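# Set the baking tin upright on the mat

## Task

Place the baking tin open side up so that all of it rests on the mat, with no other object on the mat and nothing tipped over; a reference image called manual shows the goal.

## Robot and tools

Robot: two arms, left_arm and right_arm, each ending in a five-joint-style dexterous hand (index, middle, ring, thumb). right_arm has a right hand; left_arm has a mirrored left hand. Base positions in the scene frame: left_arm (+0.043, +0.344, +0.049) m, right_arm (+0.042, -0.253, +0.022) m, both turned only slightly about z. A camera stand sits behind the arms.

Scene frame: origin at table-top height, halfway between the nominal arm bases; +x points out over the table, +y toward the left_arm side, +z up. Image left/right is not the same as arm names. Reported hand positions (metres) and quaternions (wxyz) are in this frame and may be off by a few centimetres, more at long reach.

Hand point axes (right hand): +z runs along straight fingers toward the tips, +y points out of the palm face, +x runs across the palm away from the thumb. On the left hand +x points toward the thumb instead. Straight fingertips reach about 0.12 m past the hand point along z. A rigid mast near the wrist on the palm side can strike objects.

execute_actions(actions, cameras): actions is a list of actions; each action is a list of 1 to 15 rows, each row one control step of 1/30 s. If fewer than 15 rows are given, the final row is held for the remaining steps, so each action lasts 0.5 s. Every row has exactly 48 numbers, all in [-1, 1], covering both arms even when one stays still:
1-6: left_arm dx, dy, dz, rx, ry, rz.
7-22: left hand motor goals.
23: left current_limit. 24: left speed.
25-30: right_arm dx, dy, dz, rx, ry, rz.
31-46: right hand motor goals.
47: right current_limit. 48: right speed.
The six pose numbers are an offset, not a pose: they shift the arm's Hand target as it was when the action began, measured along that target's own axes. Every row in the action refers back to that starting target, not to the previous row; a new action starts from the updated target, so sending the same offset again moves further. Scale: 1.0 equals 0.6 m for dx, dy, dz and 180 degrees for the rotation vector (rx, ry, rz). All zeros re-requests the current target. Orientation is clipped to within 40 degrees of the measured one each step. The hand often stops short of the target; if it still sits short after a zero action, send the missing distance. Carried loads make this arm sag, so aim a bit high.

Hand motor order (both hands, also in all result lists): index_mcp, index_abd, index_pip, index_dip, middle_mcp, middle_abd, middle_pip, middle_dip, ring_mcp, ring_abd, ring_pip, ring_dip, thumb_cmc, thumb_axl, thumb_mcp, thumb_ipl. These are absolute goal angles scaled between each hinge's stops, not offsets. Moving toward -1 curls fingers toward the palm; straight values are about +0.75 for _mcp, 0 for _abd, +0.58 for _pip, +0.70 for _dip, +0.71 for thumb_cmc, +0.68 for thumb_axl, +0.23 for thumb_mcp, +0.17 for thumb_ipl. thumb_cmc toward -1 brings the thumb in front of the palm. A zero is a real goal: to keep a hand unchanged, resend its hand_goal values plus its hand_current_limit and hand_speed. current_limit maps -1..+1 to 0..550 mA (minimum 11 mA); speed maps to (speed+1)/2 of 8.5 rad/s. Initial values are +0.4 and -0.6; the last written values persist.

cameras: list of names among cam_head_left, cam_head_right, cam_high, cam_left_wrist, cam_right_wrist, or ["all"]; [] for none. Omitted or null gives all cameras for an empty actions list, none otherwise. An unknown name invalidates the call. Wrist images are 672x504, others 504x504.

zoom_image(camera, region): enlarges part of a camera's most recent image; region is [x0, y0, x1, y1] in that image's pixels from the top-left, no more than 504 by 504.

show_instructions(): shows the reference image(s); moves nothing.

finished_scene(scene): pass the current scene number to end it; irreversible. Call it only once the tin sits in the orientation the task asks for, fully on the mat, the mat otherwise clear, and everything stays put without the robot.

Results: per arm, end_effector_position and end_effector_quat_wxyz, Hand target (the base for the next offsets), joint positions, velocities (may read within noise) and torques, plus some mid-action positions. Per hand: hand_goal (goals now set), hand_measured (actual hinge positions on the same scale), hand_current_ma, hand_state (moving, goal, blocked, overload), hand_current_limit, hand_speed. A MOTOR HOT line warns of heating; OVER-TEMPERATURE FAULT means the arm has dropped and is paused. A finger motor drawing 495 mA or more for about 5 s shuts off for 10 s. The line ending each result gives the scene number.

Gripping: a finger presses only while its goal lies beyond the object's surface; deeper goals press harder up to the current limit.

Avoid: dropping the tin or releasing it while moving, letting anything fall far or leave the table, slamming or pushing hard on fixed or heavy things, knocking items over, arms or hands touching each other, stretching or straining arms for long (heat), and long idle thinking since the robot holds its last command meanwhile. Loose objects may occasionally be nudged by outside pushes.

Each tool is called after "Emit:" as name([rows], argument=value, ...), one row to a line, values as JSON.

Reference images:

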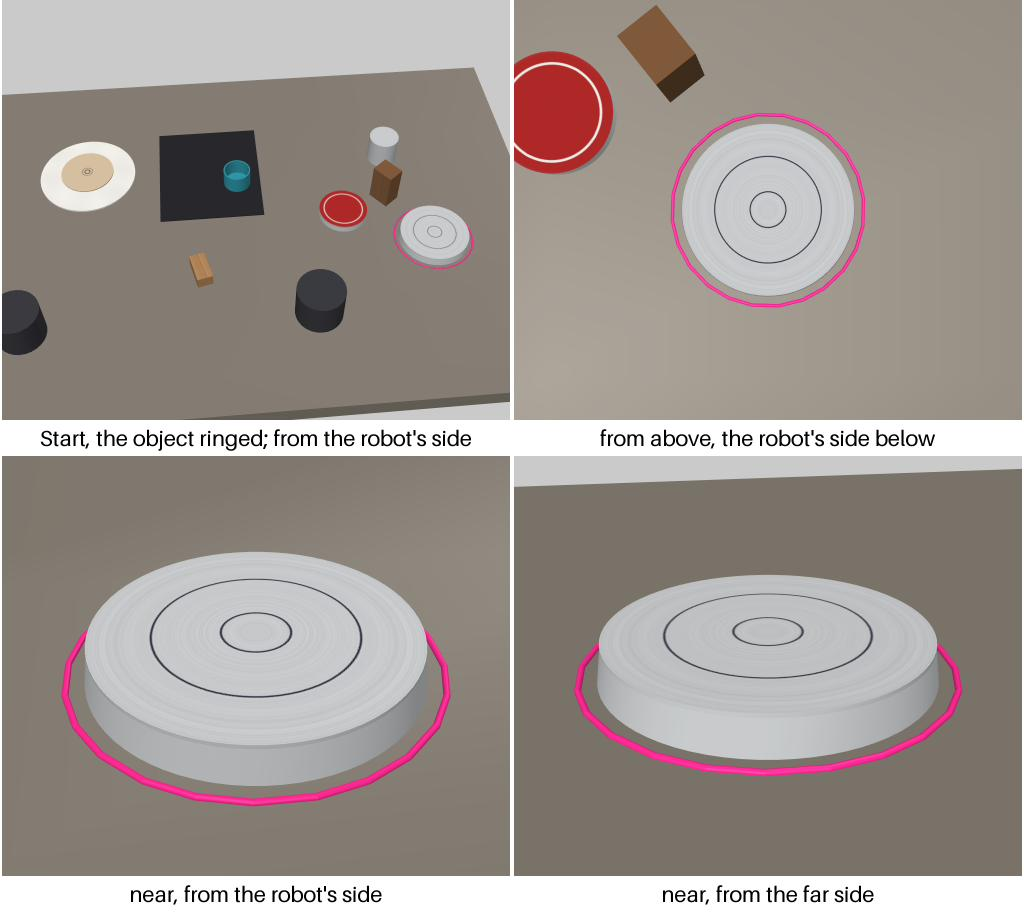

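## Session

Emit:
execute_actions(actions=[])

Scene clock: 0.00 s.
left_arm: end_effector_position=(+0.3066, +0.1282, +0.2136) hand_goal=(+0.754, +0.000, +0.576, +0.696, +0.754, +0.000, +0.576, +0.696, +0.754, +0.000, +0.576, +0.696, +0.714, +0.678, +0.226, +0.168) hand_measured=(+0.754, +0.000, +0.576, +0.696, +0.754, +0.000, +0.576, +0.696, +0.754, +0.000, +0.576, +0.696, +0.714, +0.678, +0.226, +0.168) hand_current_ma=(+0, +0, +0, +0, +0, +0, +0, +0, +0, +0, +0, +0, +0, +0, +0, +0) hand_state=(goal, goal, goal, goal, goal, goal, goal, goal, goal, goal, goal, goal, goal, goal, goal, goal) hand_current_limit=0.40 hand_speed=-0.60 end_effector_quat_wxyz=(+0.561, +0.236, +0.791, -0.067) | right_arm: end_effector_position=(+0.5220, -0.1406, +0.3377) hand_goal=(+0.754, +0.000, +0.576, +0.696, +0.754, +0.000, +0.576, +0.696, +0.754, +0.000, +0.576, +0.696, +0.714, +0.678, +0.226, +0.168) hand_measured=(+0.754, +0.000, +0.576, +0.696, +0.754, +0.000, +0.576, +0.696, +0.754, +0.000, +0.576, +0.696, +0.714, +0.678, +0.226, +0.168) hand_current_ma=(+0, +0, +0, +0, +0, +0, +0, +0, +0, +0, +0, +0, +0, +0, +0, +0) hand_state=(goal, goal, goal, goal, goal, goal, goal, goal, goal, goal, goal, goal, goal, goal, goal, goal) hand_current_limit=0.40 hand_speed=-0.60 end_effector_quat_wxyz=(+0.166, +0.930, +0.258, +0.201)
Joint positions: left_arm=[-1.162 0.968 0.386 0.066 -0.749 -1.768] | right_arm=[0.593 1.445 1.426 -1.23 0.425 1.501]
Joint velocities: within noise
Joint torques (N m): no reading
Heat: left arm: hottest wrist pitch 35 °C; right arm: hottest shoulder 33 °C.
Hand target: left_arm +0.3094, +0.1204, +0.2249; +0.568, +0.229, +0.787, -0.077 | right_arm +0.5261, -0.1382, +0.3532; +0.161, +0.929, +0.253, +0.218

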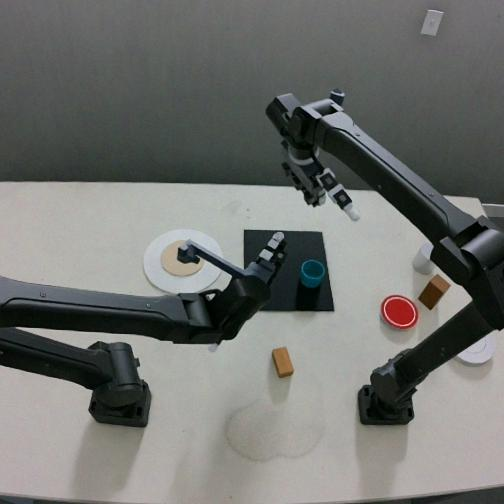

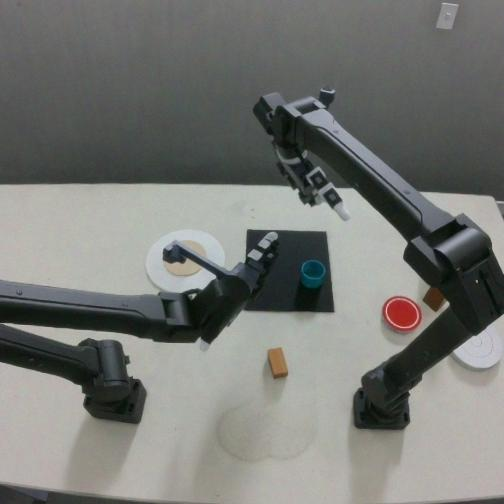

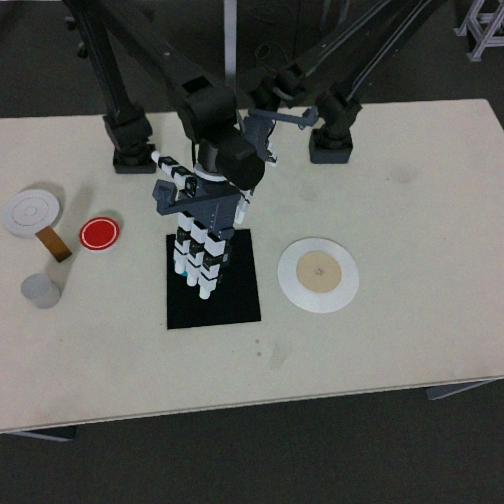

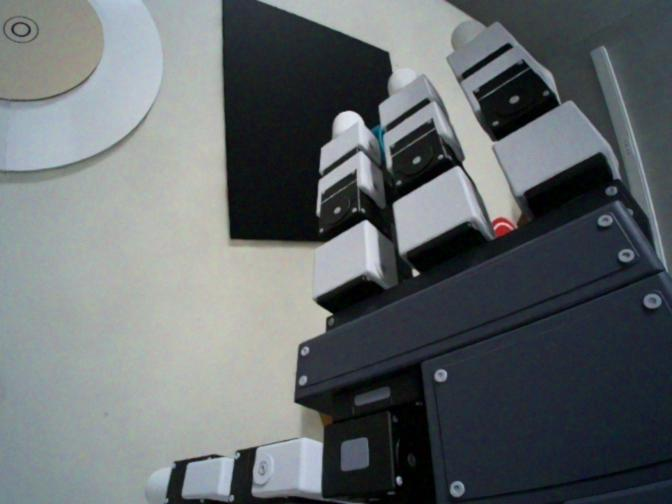

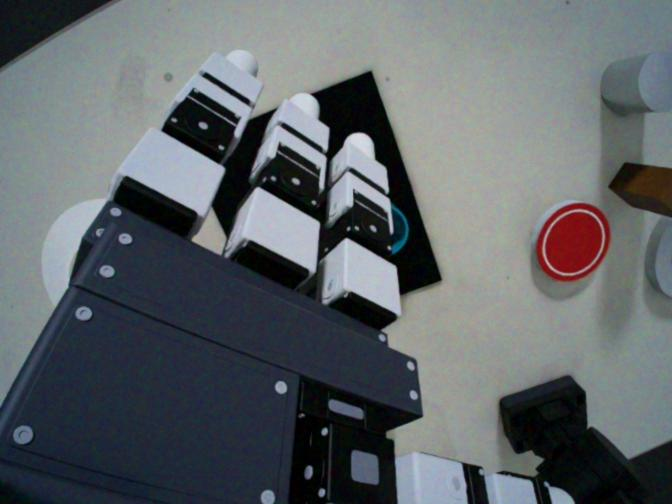

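Emit:
zoom_image(camera="cam_head_left", region=[240, 220, 360, 320])

Emit:
zoom_image(camera="cam_high", region=[0, 170, 150, 320])

Scaled by 4.200 from the camera's 504x504 image, which has a finer 720x720 frame.

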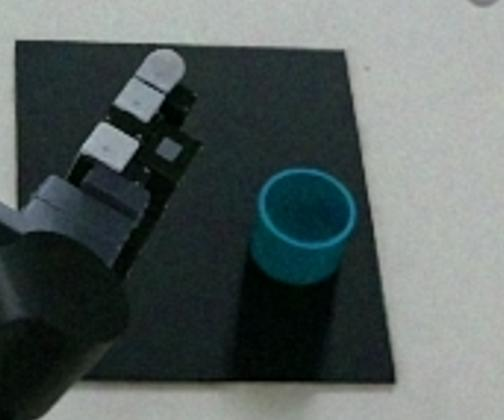

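Scaled by 3.360 from the camera's 504x504 image, which has a finer 720x720 frame.

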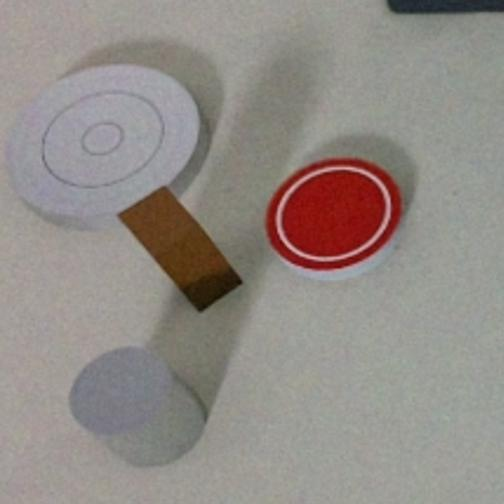

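Emit:
execute_actions([
  [[0.022,0.135,-0.112,0,0,0,0.754,0,0.576,0.696,0.754,0,0.576,0.696,0.754,0,0.576,0.696,0.714,0.678,0.226,0.168,0.4,-0.6,-0.1,-0.13,0.012,0,0,0,0.754,0,0.576,0.696,0.754,0,0.576,0.696,0.754,0,0.576,0.696,0.714,0.678,0.226,0.168,0.4,-0.6]],
  [[0.022,0.135,-0.112,0,0,0,0.754,0,0.576,0.696,0.754,0,0.576,0.696,0.754,0,0.576,0.696,0.714,0.678,0.226,0.168,0.4,-0.6,-0.1,-0.13,0.012,0.078,-0.048,0.178,0.754,0,0.576,0.696,0.754,0,0.576,0.696,0.754,0,0.576,0.696,0.714,0.678,0.226,0.168,0.4,-0.6]],
], cameras=["cam_high","cam_head_left"])

Scene clock: 9.43 s.
left_arm: end_effector_position=(+0.2767, +0.3062, +0.2495) hand_goal=(+0.754, +0.000, +0.576, +0.696, +0.754, +0.000, +0.576, +0.696, +0.754, +0.000, +0.576, +0.696, +0.714, +0.678, +0.226, +0.168) hand_measured=(+0.756, +0.002, +0.576, +0.696, +0.756, +0.002, +0.576, +0.696, +0.756, +0.002, +0.576, +0.696, +0.716, +0.678, +0.226, +0.168) hand_current_ma=(+8, +11, +4, +0, +9, +10, +4, +0, +8, +10, +4, +0, +7, -4, -2, -2) hand_state=(goal, goal, goal, goal, goal, goal, goal, goal, goal, goal, goal, goal, goal, goal, goal, goal) hand_current_limit=0.40 hand_speed=-0.60 end_effector_quat_wxyz=(+0.584, +0.184, +0.789, -0.047) | right_arm: end_effector_position=(+0.3793, -0.0729, +0.2316) hand_goal=(+0.754, +0.000, +0.576, +0.696, +0.754, +0.000, +0.576, +0.696, +0.754, +0.000, +0.576, +0.696, +0.714, +0.678, +0.226, +0.168) hand_measured=(+0.754, +0.000, +0.576, +0.696, +0.754, +0.000, +0.576, +0.696, +0.754, +0.000, +0.576, +0.696, +0.716, +0.678, +0.224, +0.168) hand_current_ma=(+1, +0, +3, +0, +1, +0, +3, +0, +4, +0, +3, +0, +7, -4, -11, -2) hand_state=(goal, goal, goal, goal, goal, goal, goal, goal, goal, goal, goal, goal, goal, goal, goal, goal) hand_current_limit=0.40 hand_speed=-0.60 end_effector_quat_wxyz=(-0.020, +0.985, +0.100, +0.137)
Joint positions: left_arm=[-0.865 0.04 0.247 -0.592 -0.586 -1.642] | right_arm=[0.768 1.325 1.17 -1.167 0.124 2.068]
Joint torques (N m): left_arm=[-0.32 1.73 11.84 2.99 -0.44 0.02] | right_arm=[-0.15 -13.8 9.16 0.09 0 0.05]
Heat: left arm: hottest wrist pitch 35 °C; right arm: hottest shoulder 33 °C.
Hand target: left_arm +0.2780, +0.3017, +0.2517; +0.588, +0.183, +0.786, -0.054 (last step not sent: back at the drive's target) | right_arm +0.3775, -0.0779, +0.2381; +0.000, +0.988, +0.000, +0.153
Off the commanded pose: left_arm 0.030 m, 6 deg | right_arm 0.008 m, 12 deg.
joint sent to its limit (right arm) — joint 6 (wrist roll), upper limit. The joint targets are off in orientation, not in position.
Step readings (end_effector_position of left_arm | right_arm):
0: (+0.3066, +0.1282, +0.2136) | (+0.5220, -0.1406, +0.3377)
1: (+0.3065, +0.1282, +0.2139) | (+0.5219, -0.1407, +0.3375)
2: (+0.3063, +0.1309, +0.2139) | (+0.5201, -0.1394, +0.3352)
4: (+0.3039, +0.1462, +0.2170) | (+0.5088, -0.1382, +0.3250)
8: (+0.2984, +0.1915, +0.2264) | (+0.4720, -0.1238, +0.2936)
15: (+0.2890, +0.2179, +0.2377) | (+0.4559, -0.1067, +0.2818)
16: (+0.2878, +0.2201, +0.2373) | (+0.4548, -0.1065, +0.2817)
17: (+0.2872, +0.2246, +0.2381) | (+0.4504, -0.1032, +0.2766)
19: (+0.2860, +0.2421, +0.2399) | (+0.4349, -0.0931, +0.2614)
23: (+0.2818, +0.2869, +0.2505) | (+0.4035, -0.0758, +0.2396)
26: (+0.2764, +0.3062, +0.2503) | (+0.3904, -0.0731, +0.2321) HELD (not all sent) left_arm
30: (+0.2757, +0.3091, +0.2485) | (+0.3825, -0.0721, +0.2303) HELD (not all sent) left_arm
HELD (not all sent) left_arm: steps 26 to 30.
pose unreachable (left arm): on one or more control steps of this call, first in action 1 (counted from 0), this arm could not follow its commanded pose, so it was not sent that pose on those steps. It may still have moved: this result reports where it is.
cause: moving toward the commanded pose would bring two parts of the arm too close to each other (joints 2 (shoulder) to 6 (wrist roll) lie between them).
Images, in order (width x height): cam_head_left 504x504, cam_high 504x504.

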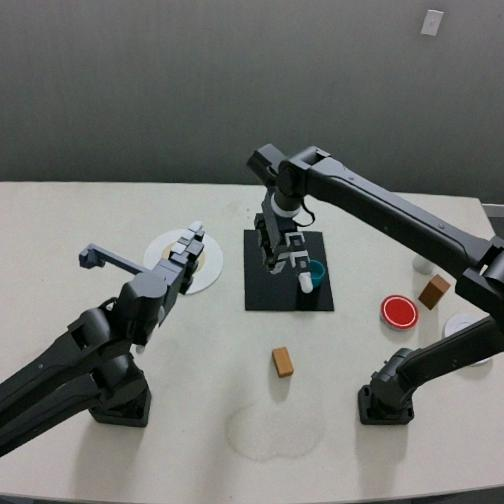

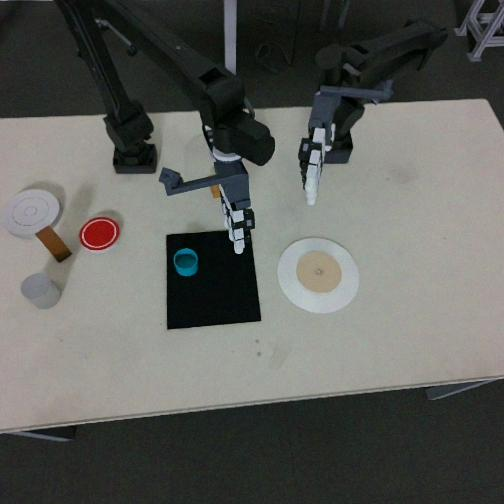

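Emit:
execute_actions([
  [[0,0,0,0,0,0,0.754,0,0.576,0.696,0.754,0,0.576,0.696,0.754,0,0.576,0.696,0.714,0.678,0.226,0.168,0.4,-0.6,-0.035,0,0.152,0,0,0,0.754,0,0.576,0.696,0.754,0,0.576,0.696,0.754,0,0.576,0.696,0.714,0.678,0.226,0.168,0.4,-0.6]],
], cameras=["cam_high","cam_right_wrist","cam_head_right"])

Scene clock: 12.30 s.
left_arm: end_effector_position=(+0.2769, +0.3060, +0.2500) hand_goal=(+0.754, +0.000, +0.576, +0.696, +0.754, +0.000, +0.576, +0.696, +0.754, +0.000, +0.576, +0.696, +0.714, +0.678, +0.226, +0.168) hand_measured=(+0.756, +0.002, +0.576, +0.696, +0.756, +0.002, +0.576, +0.696, +0.756, +0.002, +0.576, +0.696, +0.716, +0.678, +0.226, +0.168) hand_current_ma=(+8, +11, +4, +0, +9, +10, +4, +0, +8, +10, +4, +0, +7, -4, -2, -2) hand_state=(goal, goal, goal, goal, goal, goal, goal, goal, goal, goal, goal, goal, goal, goal, goal, goal) hand_current_limit=0.40 hand_speed=-0.60 end_effector_quat_wxyz=(+0.585, +0.183, +0.788, -0.048) | right_arm: end_effector_position=(+0.3800, -0.0790, +0.1398) hand_goal=(+0.754, +0.000, +0.576, +0.696, +0.754, +0.000, +0.576, +0.696, +0.754, +0.000, +0.576, +0.696, +0.714, +0.678, +0.226, +0.168) hand_measured=(+0.754, +0.000, +0.576, +0.696, +0.754, +0.000, +0.576, +0.696, +0.754, +0.000, +0.576, +0.696, +0.716, +0.678, +0.224, +0.168) hand_current_ma=(+1, +0, +3, +0, +1, +0, +3, +0, +3, +0, +3, +0, +7, -4, -14, -2) hand_state=(goal, goal, goal, goal, goal, goal, goal, goal, goal, goal, goal, goal, goal, goal, goal, goal) hand_current_limit=0.40 hand_speed=-0.60 end_effector_quat_wxyz=(-0.017, +0.987, +0.093, +0.130)
Joint positions: left_arm=[-0.865 0.04 0.247 -0.588 -0.586 -1.642] | right_arm=[0.751 1.398 0.991 -0.93 0.118 2.068]
Joint torques (N m): left_arm=[-0.03 1.96 11.95 2.66 -0.37 0.03] | right_arm=[0.03 -13.27 9.24 0.61 0.07 0.07]
Heat: left arm: hottest elbow 35 °C; right arm: hottest shoulder 33 °C.
Hand target: left_arm +0.2780, +0.3017, +0.2517; +0.588, +0.183, +0.786, -0.054 | right_arm +0.3850, -0.0779, +0.1448; +0.000, +0.988, +0.000, +0.153
Off the commanded pose: left_arm 0.005 m, 1 deg | right_arm 0.007 m, 11 deg.
joint sent to its limit (right arm) — joint 6 (wrist roll), upper limit. The joint targets are off in orientation, not in position.
Step readings (end_effector_position of left_arm | right_arm):
0: (+0.2767, +0.3062, +0.2495) | (+0.3792, -0.0729, +0.2315)
1: (+0.2767, +0.3062, +0.2495) | (+0.3789, -0.0731, +0.2306)
2: (+0.2767, +0.3062, +0.2495) | (+0.3794, -0.0730, +0.2267)
4: (+0.2767, +0.3062, +0.2496) | (+0.3803, -0.0724, +0.2101)
8: (+0.2768, +0.3060, +0.2499) | (+0.3732, -0.0816, +0.1669)
15: (+0.2769, +0.3060, +0.2499) | (+0.3778, -0.0805, +0.1399)
camera_calibration:
cam_right_wrist: T_world_to_cam=[[-0.633059, -0.736871, -0.237186, 0.254318], [-0.698974, 0.412449, 0.584227, 0.17175], [-0.332672, 0.535637, -0.776158, 0.400542], [0, 0, 0, 1]] pos_world=[0.414297, -0.0979839, 0.270864]
Images, in order (width x height): cam_head_right 504x504, cam_high 504x504, cam_right_wrist 672x504.

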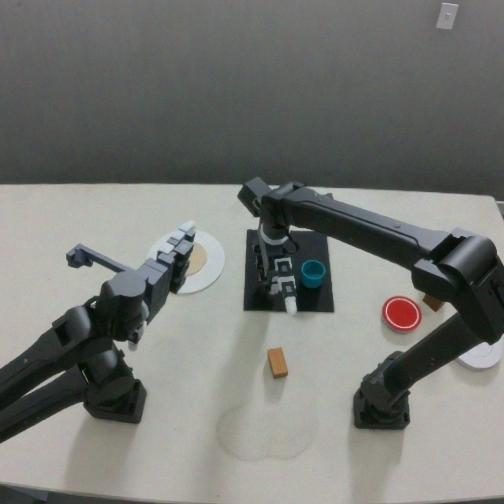

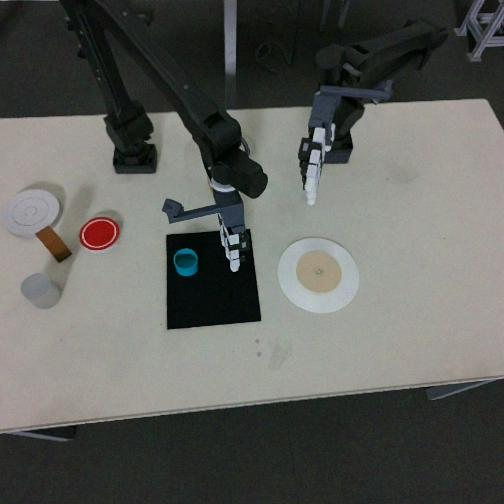

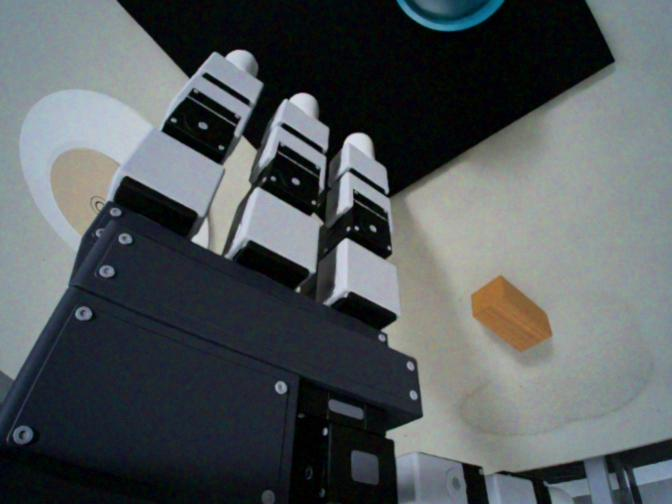

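Emit:
execute_actions([
  [[0,0,0,0,0,0,0.754,0,0.576,0.696,0.754,0,0.576,0.696,0.754,0,0.576,0.696,0.714,0.678,0.226,0.168,0.4,-0.6,0.0715,0.0,0.0225,0,0,0,0.754,0,0.576,0.696,0.754,0,0.576,0.696,0.754,0,0.576,0.696,0.714,0.678,0.226,0.168,0.4,-0.6]],
  [[0,0,0,0,0,0,0.754,0,0.576,0.696,0.754,0,0.576,0.696,0.754,0,0.576,0.696,0.714,0.678,0.226,0.168,0.4,-0.6,0,0.1,0,0,0,0,0.754,0,0.576,0.696,0.754,0,0.576,0.696,0.754,0,0.576,0.696,0.714,0.678,0.226,0.168,0.4,-0.6]],
  [[0,0,0,0,0,0,0.754,0,0.576,0.696,0.754,0,0.576,0.696,0.754,0,0.576,0.696,0.714,0.678,0.226,0.168,0.4,-0.6,0,0.07,0,0,0,0,0.754,0,0.576,0.696,0.754,0,0.576,0.696,0.754,0,0.576,0.696,0.714,0.678,0.226,0.168,0.4,-0.6]],
  [[0,0,0,0,0,0,0.754,0,0.576,0.696,0.754,0,0.576,0.696,0.754,0,0.576,0.696,0.714,0.678,0.226,0.168,0.4,-0.6,0,0.07,0,0,0,0,0.754,0,0.576,0.696,0.754,0,0.576,0.696,0.754,0,0.576,0.696,0.714,0.678,0.226,0.168,0.4,-0.6]],
  [[0,0,0,0,0,0,0.754,0,0.576,0.696,0.754,0,0.576,0.696,0.754,0,0.576,0.696,0.714,0.678,0.226,0.168,0.4,-0.6,0,0.07,0,0,0,0,0.754,0,0.576,0.696,0.754,0,0.576,0.696,0.754,0,0.576,0.696,0.714,0.678,0.226,0.168,0.4,-0.6]],
], cameras=["cam_high","cam_head_right"])

Scene clock: 15.97 s.
left_arm: end_effector_position=(+0.2769, +0.3060, +0.2500) hand_goal=(+0.754, +0.000, +0.576, +0.696, +0.754, +0.000, +0.576, +0.696, +0.754, +0.000, +0.576, +0.696, +0.714, +0.678, +0.226, +0.168) hand_measured=(+0.756, +0.002, +0.576, +0.696, +0.756, +0.002, +0.576, +0.696, +0.756, +0.002, +0.576, +0.696, +0.716, +0.678, +0.226, +0.168) hand_current_ma=(+8, +11, +4, +0, +9, +10, +4, +0, +8, +10, +4, +0, +7, -4, -2, -2) hand_state=(goal, goal, goal, goal, goal, goal, goal, goal, goal, goal, goal, goal, goal, goal, goal, goal) hand_current_limit=0.40 hand_speed=-0.60 end_effector_quat_wxyz=(+0.585, +0.183, +0.788, -0.048) | right_arm: end_effector_position=(+0.4249, -0.2628, +0.1371) hand_goal=(+0.754, +0.000, +0.576, +0.696, +0.754, +0.000, +0.576, +0.696, +0.754, +0.000, +0.576, +0.696, +0.714, +0.678, +0.226, +0.168) hand_measured=(+0.754, +0.002, +0.578, +0.698, +0.754, +0.000, +0.576, +0.696, +0.754, +0.000, +0.576, +0.696, +0.716, +0.678, +0.224, +0.168) hand_current_ma=(+2, +5, +11, +5, -4, +0, +3, +0, -4, +0, +3, +0, +5, -4, -14, -2) hand_state=(goal, goal, goal, goal, goal, goal, goal, goal, goal, goal, goal, goal, goal, goal, goal, goal) hand_current_limit=0.40 hand_speed=-0.60 end_effector_quat_wxyz=(+0.003, +0.991, -0.006, +0.137)
Joint positions: left_arm=[-0.865 0.04 0.247 -0.588 -0.586 -1.642] | right_arm=[0.264 1.332 0.913 -0.884 0.065 1.785]
Joint torques (N m): left_arm=[0.26 2.02 11.75 2.84 -0.41 -0.01] | right_arm=[0.44 -13.16 8.65 0.69 -0.03 -0.24]
Heat: left arm: hottest elbow 35 °C; right arm: hottest shoulder 33 °C.
Hand target: left_arm +0.2780, +0.3017, +0.2517; +0.588, +0.183, +0.786, -0.054 | right_arm +0.4298, -0.2640, +0.1449; +0.000, +0.988, -0.001, +0.153
Off the commanded pose: left_arm 0.005 m, 1 deg | right_arm 0.009 m, 2 deg.
Step readings (end_effector_position of left_arm | right_arm):
0: (+0.2769, +0.3060, +0.2500) | (+0.3800, -0.0790, +0.1398)
1: (+0.2769, +0.3060, +0.2500) | (+0.3801, -0.0791, +0.1398)
2: (+0.2769, +0.3060, +0.2500) | (+0.3812, -0.0810, +0.1395)
4: (+0.2769, +0.3060, +0.2500) | (+0.3854, -0.0832, +0.1386)
8: (+0.2769, +0.3060, +0.2500) | (+0.4032, -0.0885, +0.1334)
15: (+0.2769, +0.3060, +0.2500) | (+0.4120, -0.0889, +0.1333)
16: (+0.2769, +0.3060, +0.2500) | (+0.4120, -0.0889, +0.1333)
17: (+0.2769, +0.3060, +0.2500) | (+0.4127, -0.0905, +0.1335)
19: (+0.2769, +0.3060, +0.2500) | (+0.4162, -0.0974, +0.1339)
23: (+0.2769, +0.3060, +0.2500) | (+0.4243, -0.1249, +0.1346)
30: (+0.2769, +0.3060, +0.2500) | (+0.4267, -0.1404, +0.1365)
31: (+0.2769, +0.3060, +0.2500) | (+0.4266, -0.1403, +0.1363)
32: (+0.2769, +0.3060, +0.2500) | (+0.4263, -0.1411, +0.1355)
34: (+0.2769, +0.3060, +0.2500) | (+0.4244, -0.1456, +0.1337)
38: (+0.2769, +0.3060, +0.2500) | (+0.4214, -0.1678, +0.1346)
45: (+0.2769, +0.3060, +0.2500) | (+0.4247, -0.1792, +0.1376)
46: (+0.2769, +0.3060, +0.2500) | (+0.4248, -0.1793, +0.1375)
47: (+0.2769, +0.3060, +0.2500) | (+0.4250, -0.1810, +0.1368)
49: (+0.2769, +0.3060, +0.2500) | (+0.4241, -0.1858, +0.1350)
53: (+0.2769, +0.3060, +0.2500) | (+0.4220, -0.2094, +0.1356)
60: (+0.2769, +0.3060, +0.2500) | (+0.4245, -0.2209, +0.1378)
61: (+0.2769, +0.3060, +0.2500) | (+0.4248, -0.2209, +0.1378)
62: (+0.2769, +0.3060, +0.2500) | (+0.4250, -0.2226, +0.1372)
64: (+0.2769, +0.3060, +0.2500) | (+0.4245, -0.2275, +0.1356)
68: (+0.2769, +0.3060, +0.2500) | (+0.4220, -0.2517, +0.1356)
75: (+0.2769, +0.3060, +0.2500) | (+0.4239, -0.2628, +0.1369)
Images, in order (width x height): cam_head_right 504x504, cam_high 504x504.

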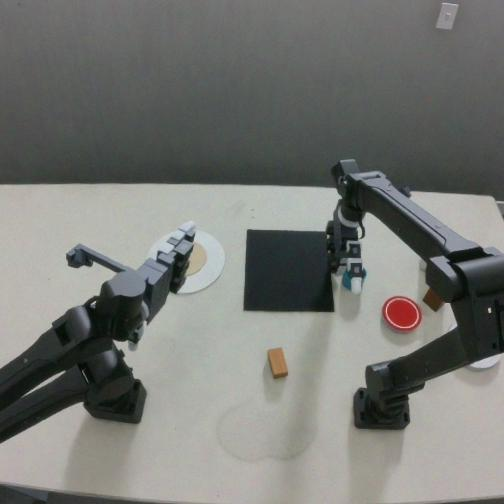

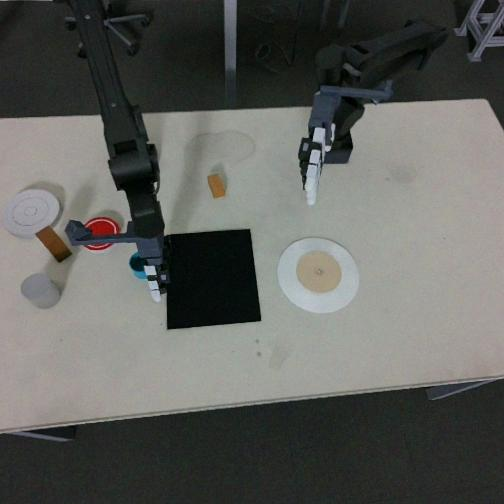

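Emit:
execute_actions([
  [[0,0,0,0,0,0,0.754,0,0.576,0.696,0.754,0,0.576,0.696,0.754,0,0.576,0.696,0.714,0.678,0.226,0.168,0.4,-0.6,0.1,-0.05,-0.318,0,0,0,0.754,0,0.576,0.696,0.754,0,0.576,0.696,0.754,0,0.576,0.696,0.714,0.678,0.226,0.168,0.4,-0.6]],
  [[0,0,0,0,0,0,0.754,0,0.576,0.696,0.754,0,0.576,0.696,0.754,0,0.576,0.696,0.714,0.678,0.226,0.168,0.4,-0.6,-0.108,0.166,0.018,0.095,0.115,0.151,0.754,0,0.576,0.696,0.754,0,0.576,0.696,0.754,0,0.576,0.696,-0.571,0.678,0.5,0.168,0.4,-0.3]],
  [[0,0,0,0,0,0,0.754,0,0.576,0.696,0.754,0,0.576,0.696,0.754,0,0.576,0.696,0.714,0.678,0.226,0.168,0.4,-0.6,-0.013,0.19,-0.06,0.095,0.115,0.151,0.754,0,0.576,0.696,0.754,0,0.576,0.696,0.754,0,0.576,0.696,-0.571,0.678,0.5,0.168,0.4,-0.3]],
  [[0,0,0,0,0,0,0.754,0,0.576,0.696,0.754,0,0.576,0.696,0.754,0,0.576,0.696,0.714,0.678,0.226,0.168,0.4,-0.6,0.098,0.1445,-0.096,0.095,0.115,0.151,0.754,0,0.576,0.696,0.754,0,0.576,0.696,0.754,0,0.576,0.696,-0.571,0.678,0.5,0.168,0.4,-0.3]],
], cameras=["all"])

Scene clock: 19.67 s.
left_arm: end_effector_position=(+0.2769, +0.3060, +0.2500) hand_goal=(+0.754, +0.000, +0.576, +0.696, +0.754, +0.000, +0.576, +0.696, +0.754, +0.000, +0.576, +0.696, +0.714, +0.678, +0.226, +0.168) hand_measured=(+0.756, +0.002, +0.576, +0.696, +0.756, +0.002, +0.576, +0.696, +0.756, +0.002, +0.576, +0.696, +0.716, +0.678, +0.226, +0.168) hand_current_ma=(+8, +11, +4, +0, +9, +10, +4, +0, +8, +10, +4, +0, +7, -4, -2, -2) hand_state=(goal, goal, goal, goal, goal, goal, goal, goal, goal, goal, goal, goal, goal, goal, goal, goal) hand_current_limit=0.40 hand_speed=-0.60 end_effector_quat_wxyz=(+0.585, +0.183, +0.788, -0.048) | right_arm: end_effector_position=(+0.2491, -0.5236, +0.2352) hand_goal=(+0.754, +0.000, +0.576, +0.696, +0.754, +0.000, +0.576, +0.696, +0.754, +0.000, +0.576, +0.696, -0.570, +0.678, +0.500, +0.168) hand_measured=(+0.746, +0.002, +0.576, +0.698, +0.746, +0.002, +0.576, +0.696, +0.744, +0.002, +0.576, +0.696, -0.568, +0.678, +0.496, +0.168) hand_current_ma=(-39, +6, -4, +5, -40, +5, -3, +0, -49, +5, -4, +0, +6, -3, -27, -2) hand_state=(goal, goal, goal, goal, goal, goal, goal, goal, goal, goal, goal, goal, goal, goal, goal, goal) hand_current_limit=0.40 hand_speed=-0.30 end_effector_quat_wxyz=(+0.510, -0.540, +0.492, -0.454)
Joint positions: left_arm=[-0.865 0.04 0.247 -0.588 -0.586 -1.642] | right_arm=[-1.379 1.124 0.787 -0.749 -1.494 2.068]
Joint torques (N m): left_arm=[0.03 1.79 11.84 2.91 -0.35 0.02] | right_arm=[1.03 -8.59 12.9 0.09 -1.1 0.11]
Heat: left arm: hottest elbow 35 °C; right arm: hottest shoulder 33 °C.
Hand target: left_arm +0.2780, +0.3017, +0.2517; +0.588, +0.183, +0.786, -0.054 | right_arm +0.2527, -0.5328, +0.2551; +0.463, -0.464, +0.534, -0.533
Off the commanded pose: left_arm 0.005 m, 1 deg | right_arm 0.022 m, 14 deg.
joint sent to its limit (right arm) — joint 6 (wrist roll), upper limit. The joint targets are off in orientation, not in position.
Step readings (end_effector_position of left_arm | right_arm):
0: (+0.2769, +0.3060, +0.2500) | (+0.4249, -0.2629, +0.1371)
1: (+0.2769, +0.3060, +0.2500) | (+0.4244, -0.2630, +0.1372)
2: (+0.2769, +0.3060, +0.2500) | (+0.4219, -0.2637, +0.1415)
4: (+0.2769, +0.3060, +0.2500) | (+0.4119, -0.2646, +0.1628)
8: (+0.2769, +0.3060, +0.2500) | (+0.4158, -0.2573, +0.2440)
15: (+0.2769, +0.3060, +0.2500) | (+0.4223, -0.2424, +0.3457)
16: (+0.2769, +0.3060, +0.2500) | (+0.4213, -0.2410, +0.3458)
17: (+0.2769, +0.3060, +0.2500) | (+0.4207, -0.2386, +0.3410)
19: (+0.2769, +0.3060, +0.2500) | (+0.4160, -0.2442, +0.3194)
23: (+0.2769, +0.3060, +0.2500) | (+0.3831, -0.3018, +0.2925)
30: (+0.2769, +0.3060, +0.2500) | (+0.3662, -0.3288, +0.3213)
31: (+0.2769, +0.3060, +0.2500) | (+0.3666, -0.3284, +0.3228)
32: (+0.2769, +0.3060, +0.2500) | (+0.3679, -0.3276, +0.3209)
34: (+0.2769, +0.3060, +0.2500) | (+0.3609, -0.3419, +0.3080)
38: (+0.2769, +0.3060, +0.2500) | (+0.3205, -0.3978, +0.2801)
45: (+0.2769, +0.3060, +0.2500) | (+0.3083, -0.4274, +0.2875)
46: (+0.2769, +0.3060, +0.2500) | (+0.3089, -0.4274, +0.2887)
47: (+0.2769, +0.3060, +0.2500) | (+0.3090, -0.4269, +0.2903)
49: (+0.2769, +0.3060, +0.2500) | (+0.2989, -0.4399, +0.2910)
53: (+0.2769, +0.3060, +0.2500) | (+0.2566, -0.4988, +0.2769)
60: (+0.2769, +0.3060, +0.2500) | (+0.2473, -0.5255, +0.2351)
camera_calibration:
cam_left_wrist: T_world_to_cam=[[-0.0351019, -0.778883, 0.626186, 0.0622021], [-0.958392, -0.151376, -0.242013, 0.323919], [0.283289, -0.608627, -0.741161, 0.418829], [0, 0, 0, 1]] pos_world=[0.193975, 0.352393, 0.349863]
cam_right_wrist: T_world_to_cam=[[-0.0970895, 0.794842, -0.598999, 0.620144], [-0.719088, 0.360075, 0.594355, 0.183073], [0.688103, 0.488439, 0.536602, 0.0814595], [0, 0, 0, 1]] pos_world=[0.135803, -0.598624, 0.218944]

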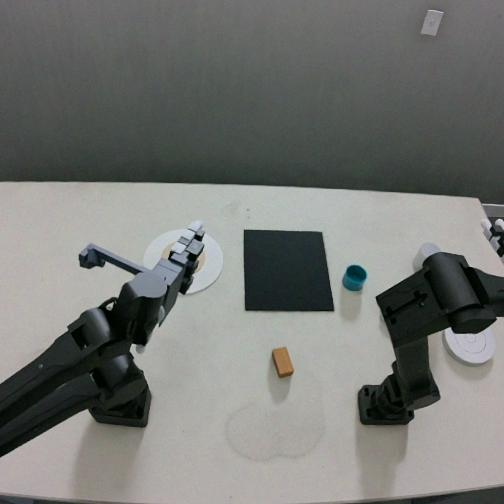

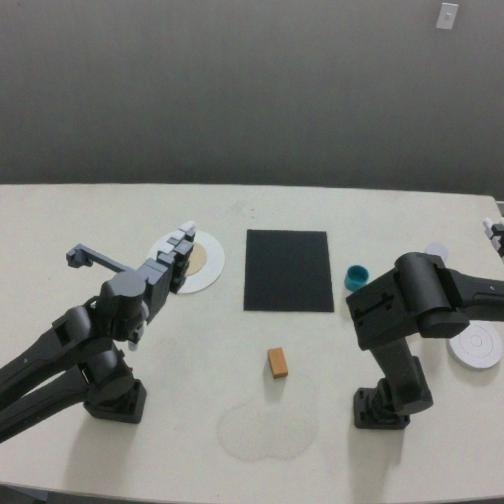

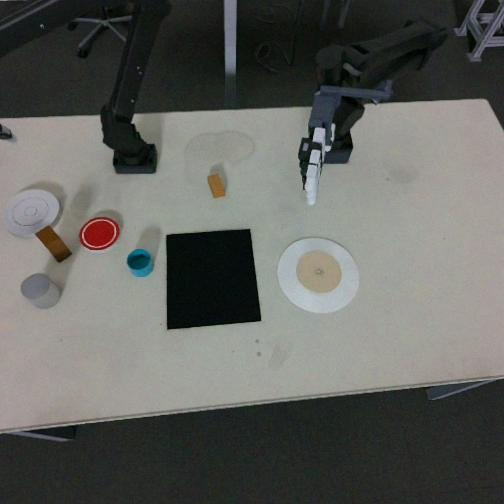

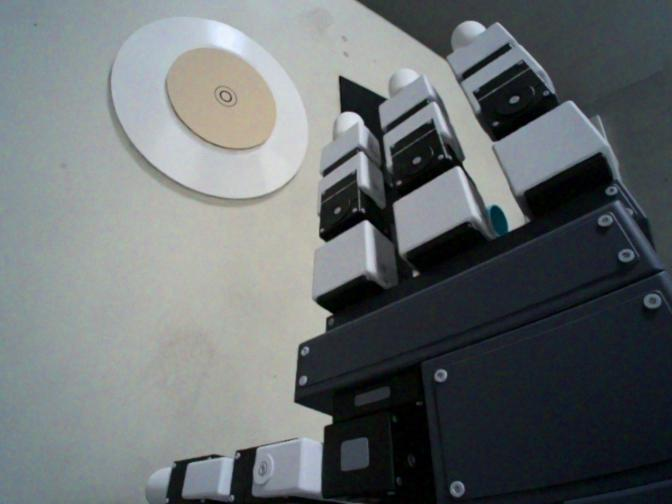

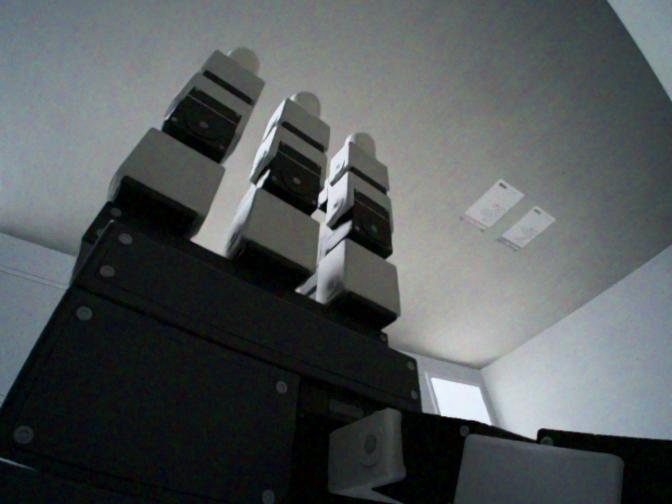

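Emit:
execute_actions([
  [[0,0,0,0,0,0,0.754,0,0.576,0.696,0.754,0,0.576,0.696,0.754,0,0.576,0.696,0.714,0.678,0.226,0.168,0.4,-0.6,-0.049,0.1,-0.035,-0.15,-0.0445,-0.0105,0.754,0,0.576,-0.174,0.754,0,0.576,0.043,0.754,0,0.576,-0.174,-0.571,0.678,0.5,0.168,0.4,-0.3]],
  [[0,0,0,0,0,0,0.754,0,0.576,0.696,0.754,0,0.576,0.696,0.754,0,0.576,0.696,0.714,0.678,0.226,0.168,0.4,-0.6,0,0,0,0,0,0,0.754,0,0.576,-0.174,0.754,0,0.576,0.043,0.754,0,0.576,-0.174,-0.571,0.678,0.5,0.168,0.4,-0.3]],
], cameras=["cam_high","cam_head_right","cam_right_wrist"])

Scene clock: 26.70 s.
left_arm: end_effector_position=(+0.2769, +0.3060, +0.2500) hand_goal=(+0.754, +0.000, +0.576, +0.696, +0.754, +0.000, +0.576, +0.696, +0.754, +0.000, +0.576, +0.696, +0.714, +0.678, +0.226, +0.168) hand_measured=(+0.756, +0.002, +0.576, +0.696, +0.756, +0.002, +0.576, +0.696, +0.756, +0.002, +0.576, +0.696, +0.716, +0.678, +0.226, +0.168) hand_current_ma=(+8, +11, +4, +0, +9, +10, +4, +0, +8, +10, +4, +0, +7, -4, -2, -2) hand_state=(goal, goal, goal, goal, goal, goal, goal, goal, goal, goal, goal, goal, goal, goal, goal, goal) hand_current_limit=0.40 hand_speed=-0.60 end_effector_quat_wxyz=(+0.585, +0.183, +0.788, -0.048) | right_arm: end_effector_position=(+0.2321, -0.5012, +0.1900) hand_goal=(+0.754, +0.000, +0.576, -0.174, +0.754, +0.000, +0.576, +0.044, +0.754, +0.000, +0.576, -0.174, -0.570, +0.678, +0.500, +0.168) hand_measured=(+0.744, +0.002, +0.576, -0.172, +0.744, +0.002, +0.576, +0.046, +0.744, +0.002, +0.576, -0.172, -0.570, +0.678, +0.496, +0.168) hand_current_ma=(-44, +5, -4, +12, -44, +4, -4, +13, -53, +4, -4, +11, +1, -3, -27, -2) hand_state=(goal, goal, goal, goal, goal, goal, goal, goal, goal, goal, goal, goal, goal, goal, goal, goal) hand_current_limit=0.40 hand_speed=-0.30 end_effector_quat_wxyz=(-0.373, +0.612, -0.594, +0.366)
Joint positions: left_arm=[-0.865 0.04 0.247 -0.588 -0.586 -1.642] | right_arm=[-1.249 1.024 0.76 -0.863 -1.044 2.069]
Joint torques (N m): left_arm=[0.38 1.67 11.88 2.78 -0.34 0.02] | right_arm=[1.85 -6.71 10.28 0.21 -0.75 0.1]
Heat: left arm: hottest elbow 36 °C; right arm: hottest elbow 34 °C.
Hand target: left_arm +0.2780, +0.3017, +0.2517; +0.588, +0.183, +0.786, -0.054 | right_arm +0.2359, -0.5007, +0.1952; -0.369, +0.604, -0.603, +0.368
Off the commanded pose: left_arm 0.005 m, 1 deg | right_arm 0.006 m, 1 deg.
joint sent to its limit (right arm) — joint 6 (wrist roll), upper limit. The joint targets still meet the commanded pose.
Step readings (end_effector_position of left_arm | right_arm):
0: (+0.2769, +0.3060, +0.2500) | (+0.2491, -0.5236, +0.2352)
1: (+0.2769, +0.3060, +0.2500) | (+0.2484, -0.5243, +0.2337)
2: (+0.2769, +0.3060, +0.2500) | (+0.2446, -0.5270, +0.2266)
4: (+0.2769, +0.3060, +0.2500) | (+0.2335, -0.5296, +0.2077)
8: (+0.2769, +0.3060, +0.2500) | (+0.2275, -0.5135, +0.1938)
15: (+0.2769, +0.3060, +0.2500) | (+0.2329, -0.5014, +0.1906)
16: (+0.2769, +0.3060, +0.2500) | (+0.2326, -0.5014, +0.1904)
17: (+0.2769, +0.3060, +0.2500) | (+0.2325, -0.5014, +0.1902)
19: (+0.2769, +0.3060, +0.2500) | (+0.2323, -0.5013, +0.1901)
23: (+0.2769, +0.3060, +0.2500) | (+0.2322, -0.5013, +0.1900)
30: (+0.2769, +0.3060, +0.2500) | (+0.2321, -0.5012, +0.1900)
camera_calibration:
cam_right_wrist: T_world_to_cam=[[-0.273716, 0.784658, -0.55623, 0.601308], [-0.403973, 0.431042, 0.806851, 0.11177], [0.87286, 0.44555, 0.198998, 0.106218], [0, 0, 0, 1]] pos_world=[0.117026, -0.567325, 0.223147]
Images, in order (width x height): cam_head_right 504x504, cam_high 504x504, cam_right_wrist 672x504.

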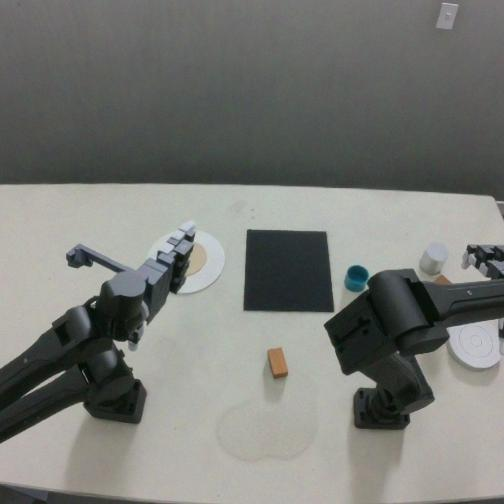

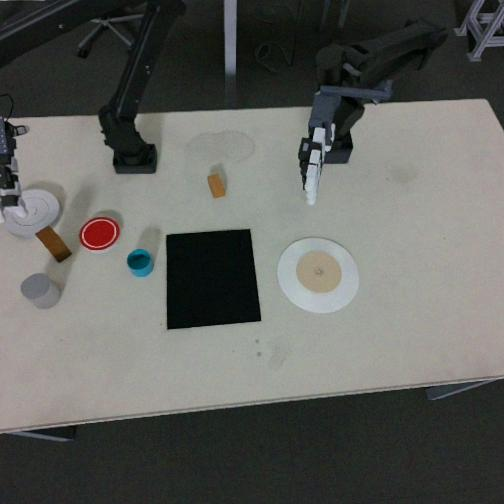

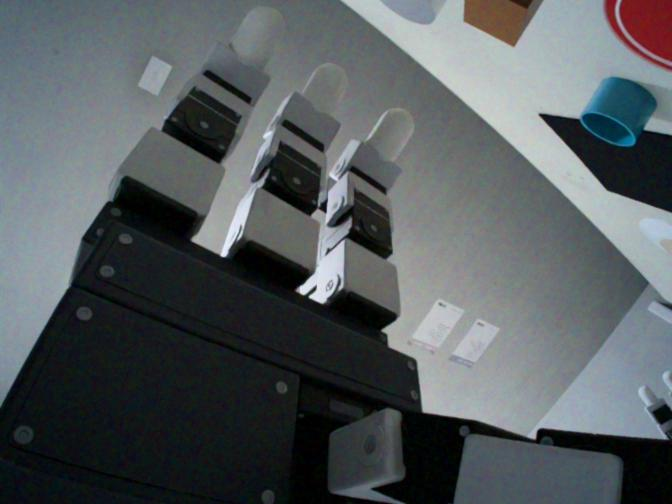

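Emit:
zoom_image(camera="cam_high", region=[0, 90, 120, 270])

Emit:
zoom_image(camera="cam_head_right", region=[400, 220, 504, 400])

Scaled by 2.800 from the camera's 504x504 image, which has a finer 720x720 frame.

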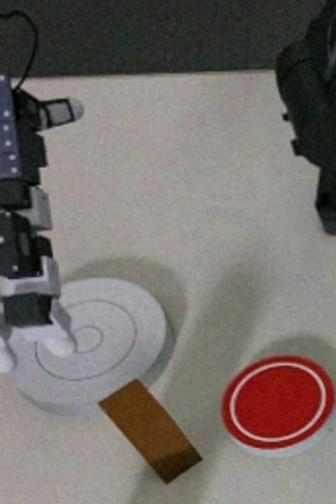

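Scaled by 2.800 from the camera's 504x504 image, which has a finer 720x720 frame.

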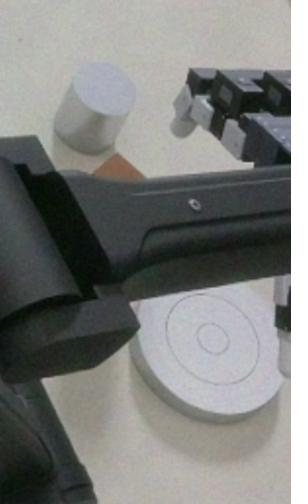

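Emit:
execute_actions([
  [[0,0,0,0,0,0,0.754,0,0.576,0.696,0.754,0,0.576,0.696,0.754,0,0.576,0.696,0.714,0.678,0.226,0.168,0.4,-0.6,0.0175,0.176,0.084,0,0,0,0.754,0,0.576,-0.174,0.754,0,0.576,0.043,0.754,0,0.576,-0.174,-0.571,0.678,0.5,0.168,0.4,-0.3]],
  [[0,0,0,0,0,0,0.754,0,0.576,0.696,0.754,0,0.576,0.696,0.754,0,0.576,0.696,0.714,0.678,0.226,0.168,0.4,-0.6,0,0,0,0,0,0,0.754,0,0.576,-0.174,0.754,0,0.576,0.043,0.754,0,0.576,-0.174,-0.571,0.678,0.5,0.168,0.4,-0.3]],
], cameras=["cam_high","cam_head_right"])

Emit:
zoom_image(camera="cam_high", region=[0, 130, 120, 270])

Emit:
zoom_image(camera="cam_head_right", region=[404, 240, 504, 400])

Scene clock: 29.43 s.
left_arm: end_effector_position=(+0.2769, +0.3060, +0.2500) hand_goal=(+0.754, +0.000, +0.576, +0.696, +0.754, +0.000, +0.576, +0.696, +0.754, +0.000, +0.576, +0.696, +0.714, +0.678, +0.226, +0.168) hand_measured=(+0.756, +0.002, +0.576, +0.696, +0.756, +0.002, +0.576, +0.696, +0.756, +0.002, +0.576, +0.696, +0.716, +0.678, +0.226, +0.168) hand_current_ma=(+8, +11, +4, +0, +9, +10, +4, +0, +8, +10, +4, +0, +7, -4, -2, -2) hand_state=(goal, goal, goal, goal, goal, goal, goal, goal, goal, goal, goal, goal, goal, goal, goal, goal) hand_current_limit=0.40 hand_speed=-0.60 end_effector_quat_wxyz=(+0.585, +0.183, +0.788, -0.048) | right_arm: end_effector_position=(+0.2354, -0.5081, +0.0901) hand_goal=(+0.754, +0.000, +0.576, -0.174, +0.754, +0.000, +0.576, +0.044, +0.754, +0.000, +0.576, -0.174, -0.570, +0.678, +0.500, +0.168) hand_measured=(+0.862, +0.030, +0.622, -0.168, +0.742, +0.002, +0.574, +0.046, +0.740, +0.002, +0.574, -0.172, -0.570, +0.678, +0.496, +0.168) hand_current_ma=(+385, +122, +221, +30, -60, +5, -7, +12, -70, +5, -7, +10, +3, -3, -27, -2) hand_state=(blocked, blocked, blocked, goal, goal, goal, goal, goal, goal, goal, goal, goal, goal, goal, goal, goal) hand_current_limit=0.40 hand_speed=-0.30 end_effector_quat_wxyz=(-0.380, +0.606, -0.588, +0.378)
Joint positions: left_arm=[-0.865 0.04 0.247 -0.588 -0.586 -1.642] | right_arm=[-1.259 1.189 0.569 -0.481 -1.072 2.082]
Joint torques (N m): left_arm=[-0.32 1.49 11.88 2.93 -0.41 0.04] | right_arm=[1.2 -5.3 7.86 0.88 0.34 -0.03]
Heat: left arm: hottest elbow 36 °C; right arm: hottest elbow 34 °C.
Hand target: left_arm +0.2780, +0.3017, +0.2517; +0.588, +0.183, +0.786, -0.054 | right_arm +0.2326, -0.5111, +0.0783; -0.369, +0.604, -0.603, +0.368
Off the commanded pose: left_arm 0.005 m, 1 deg | right_arm 0.013 m, 2 deg.
joint sent to its limit (right arm) — joint 6 (wrist roll), upper limit. The joint targets still meet the commanded pose.
Step readings (end_effector_position of left_arm | right_arm):
0: (+0.2769, +0.3060, +0.2500) | (+0.2321, -0.5012, +0.1900)
1: (+0.2769, +0.3060, +0.2500) | (+0.2321, -0.5010, +0.1895)
2: (+0.2769, +0.3060, +0.2500) | (+0.2324, -0.5017, +0.1854)
4: (+0.2769, +0.3060, +0.2500) | (+0.2325, -0.5025, +0.1683)
8: (+0.2769, +0.3060, +0.2500) | (+0.2257, -0.4865, +0.1087)
15: (+0.2769, +0.3060, +0.2500) | (+0.2334, -0.5000, +0.0930)
16: (+0.2769, +0.3060, +0.2500) | (+0.2340, -0.5020, +0.0930)
17: (+0.2769, +0.3060, +0.2500) | (+0.2344, -0.5038, +0.0930)
19: (+0.2769, +0.3060, +0.2500) | (+0.2349, -0.5056, +0.0924)
23: (+0.2769, +0.3060, +0.2500) | (+0.2353, -0.5072, +0.0905)
30: (+0.2769, +0.3060, +0.2500) | (+0.2354, -0.5080, +0.0900)
Images, in order (width x height): cam_head_right 504x504, cam_high 504x504.

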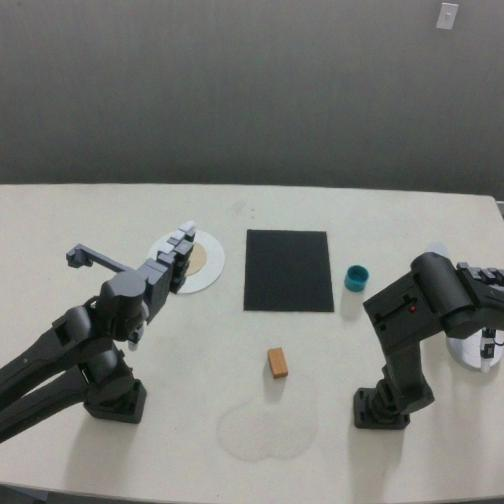

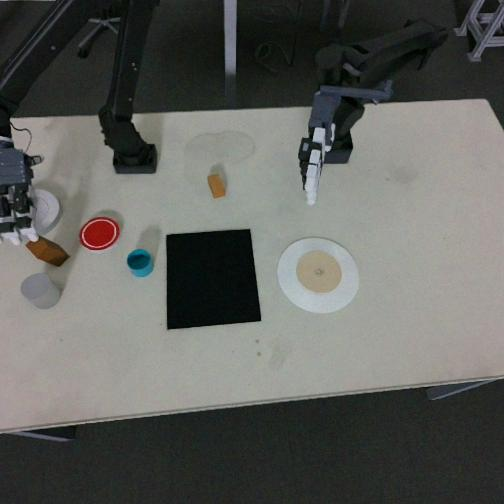

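Scaled by 3.600 from the camera's 504x504 image, which has a finer 720x720 frame.

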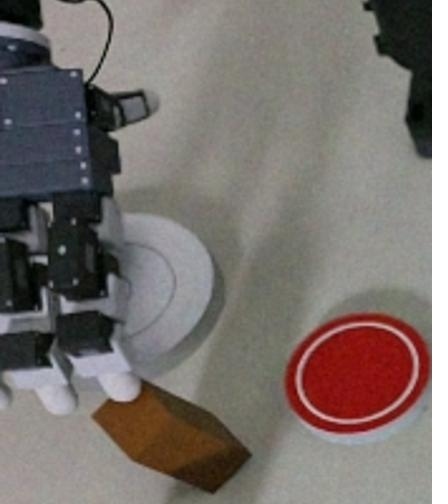

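Scaled by 3.150 from the camera's 504x504 image, which has a finer 720x720 frame.

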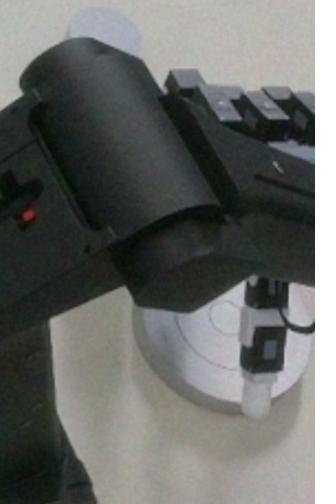

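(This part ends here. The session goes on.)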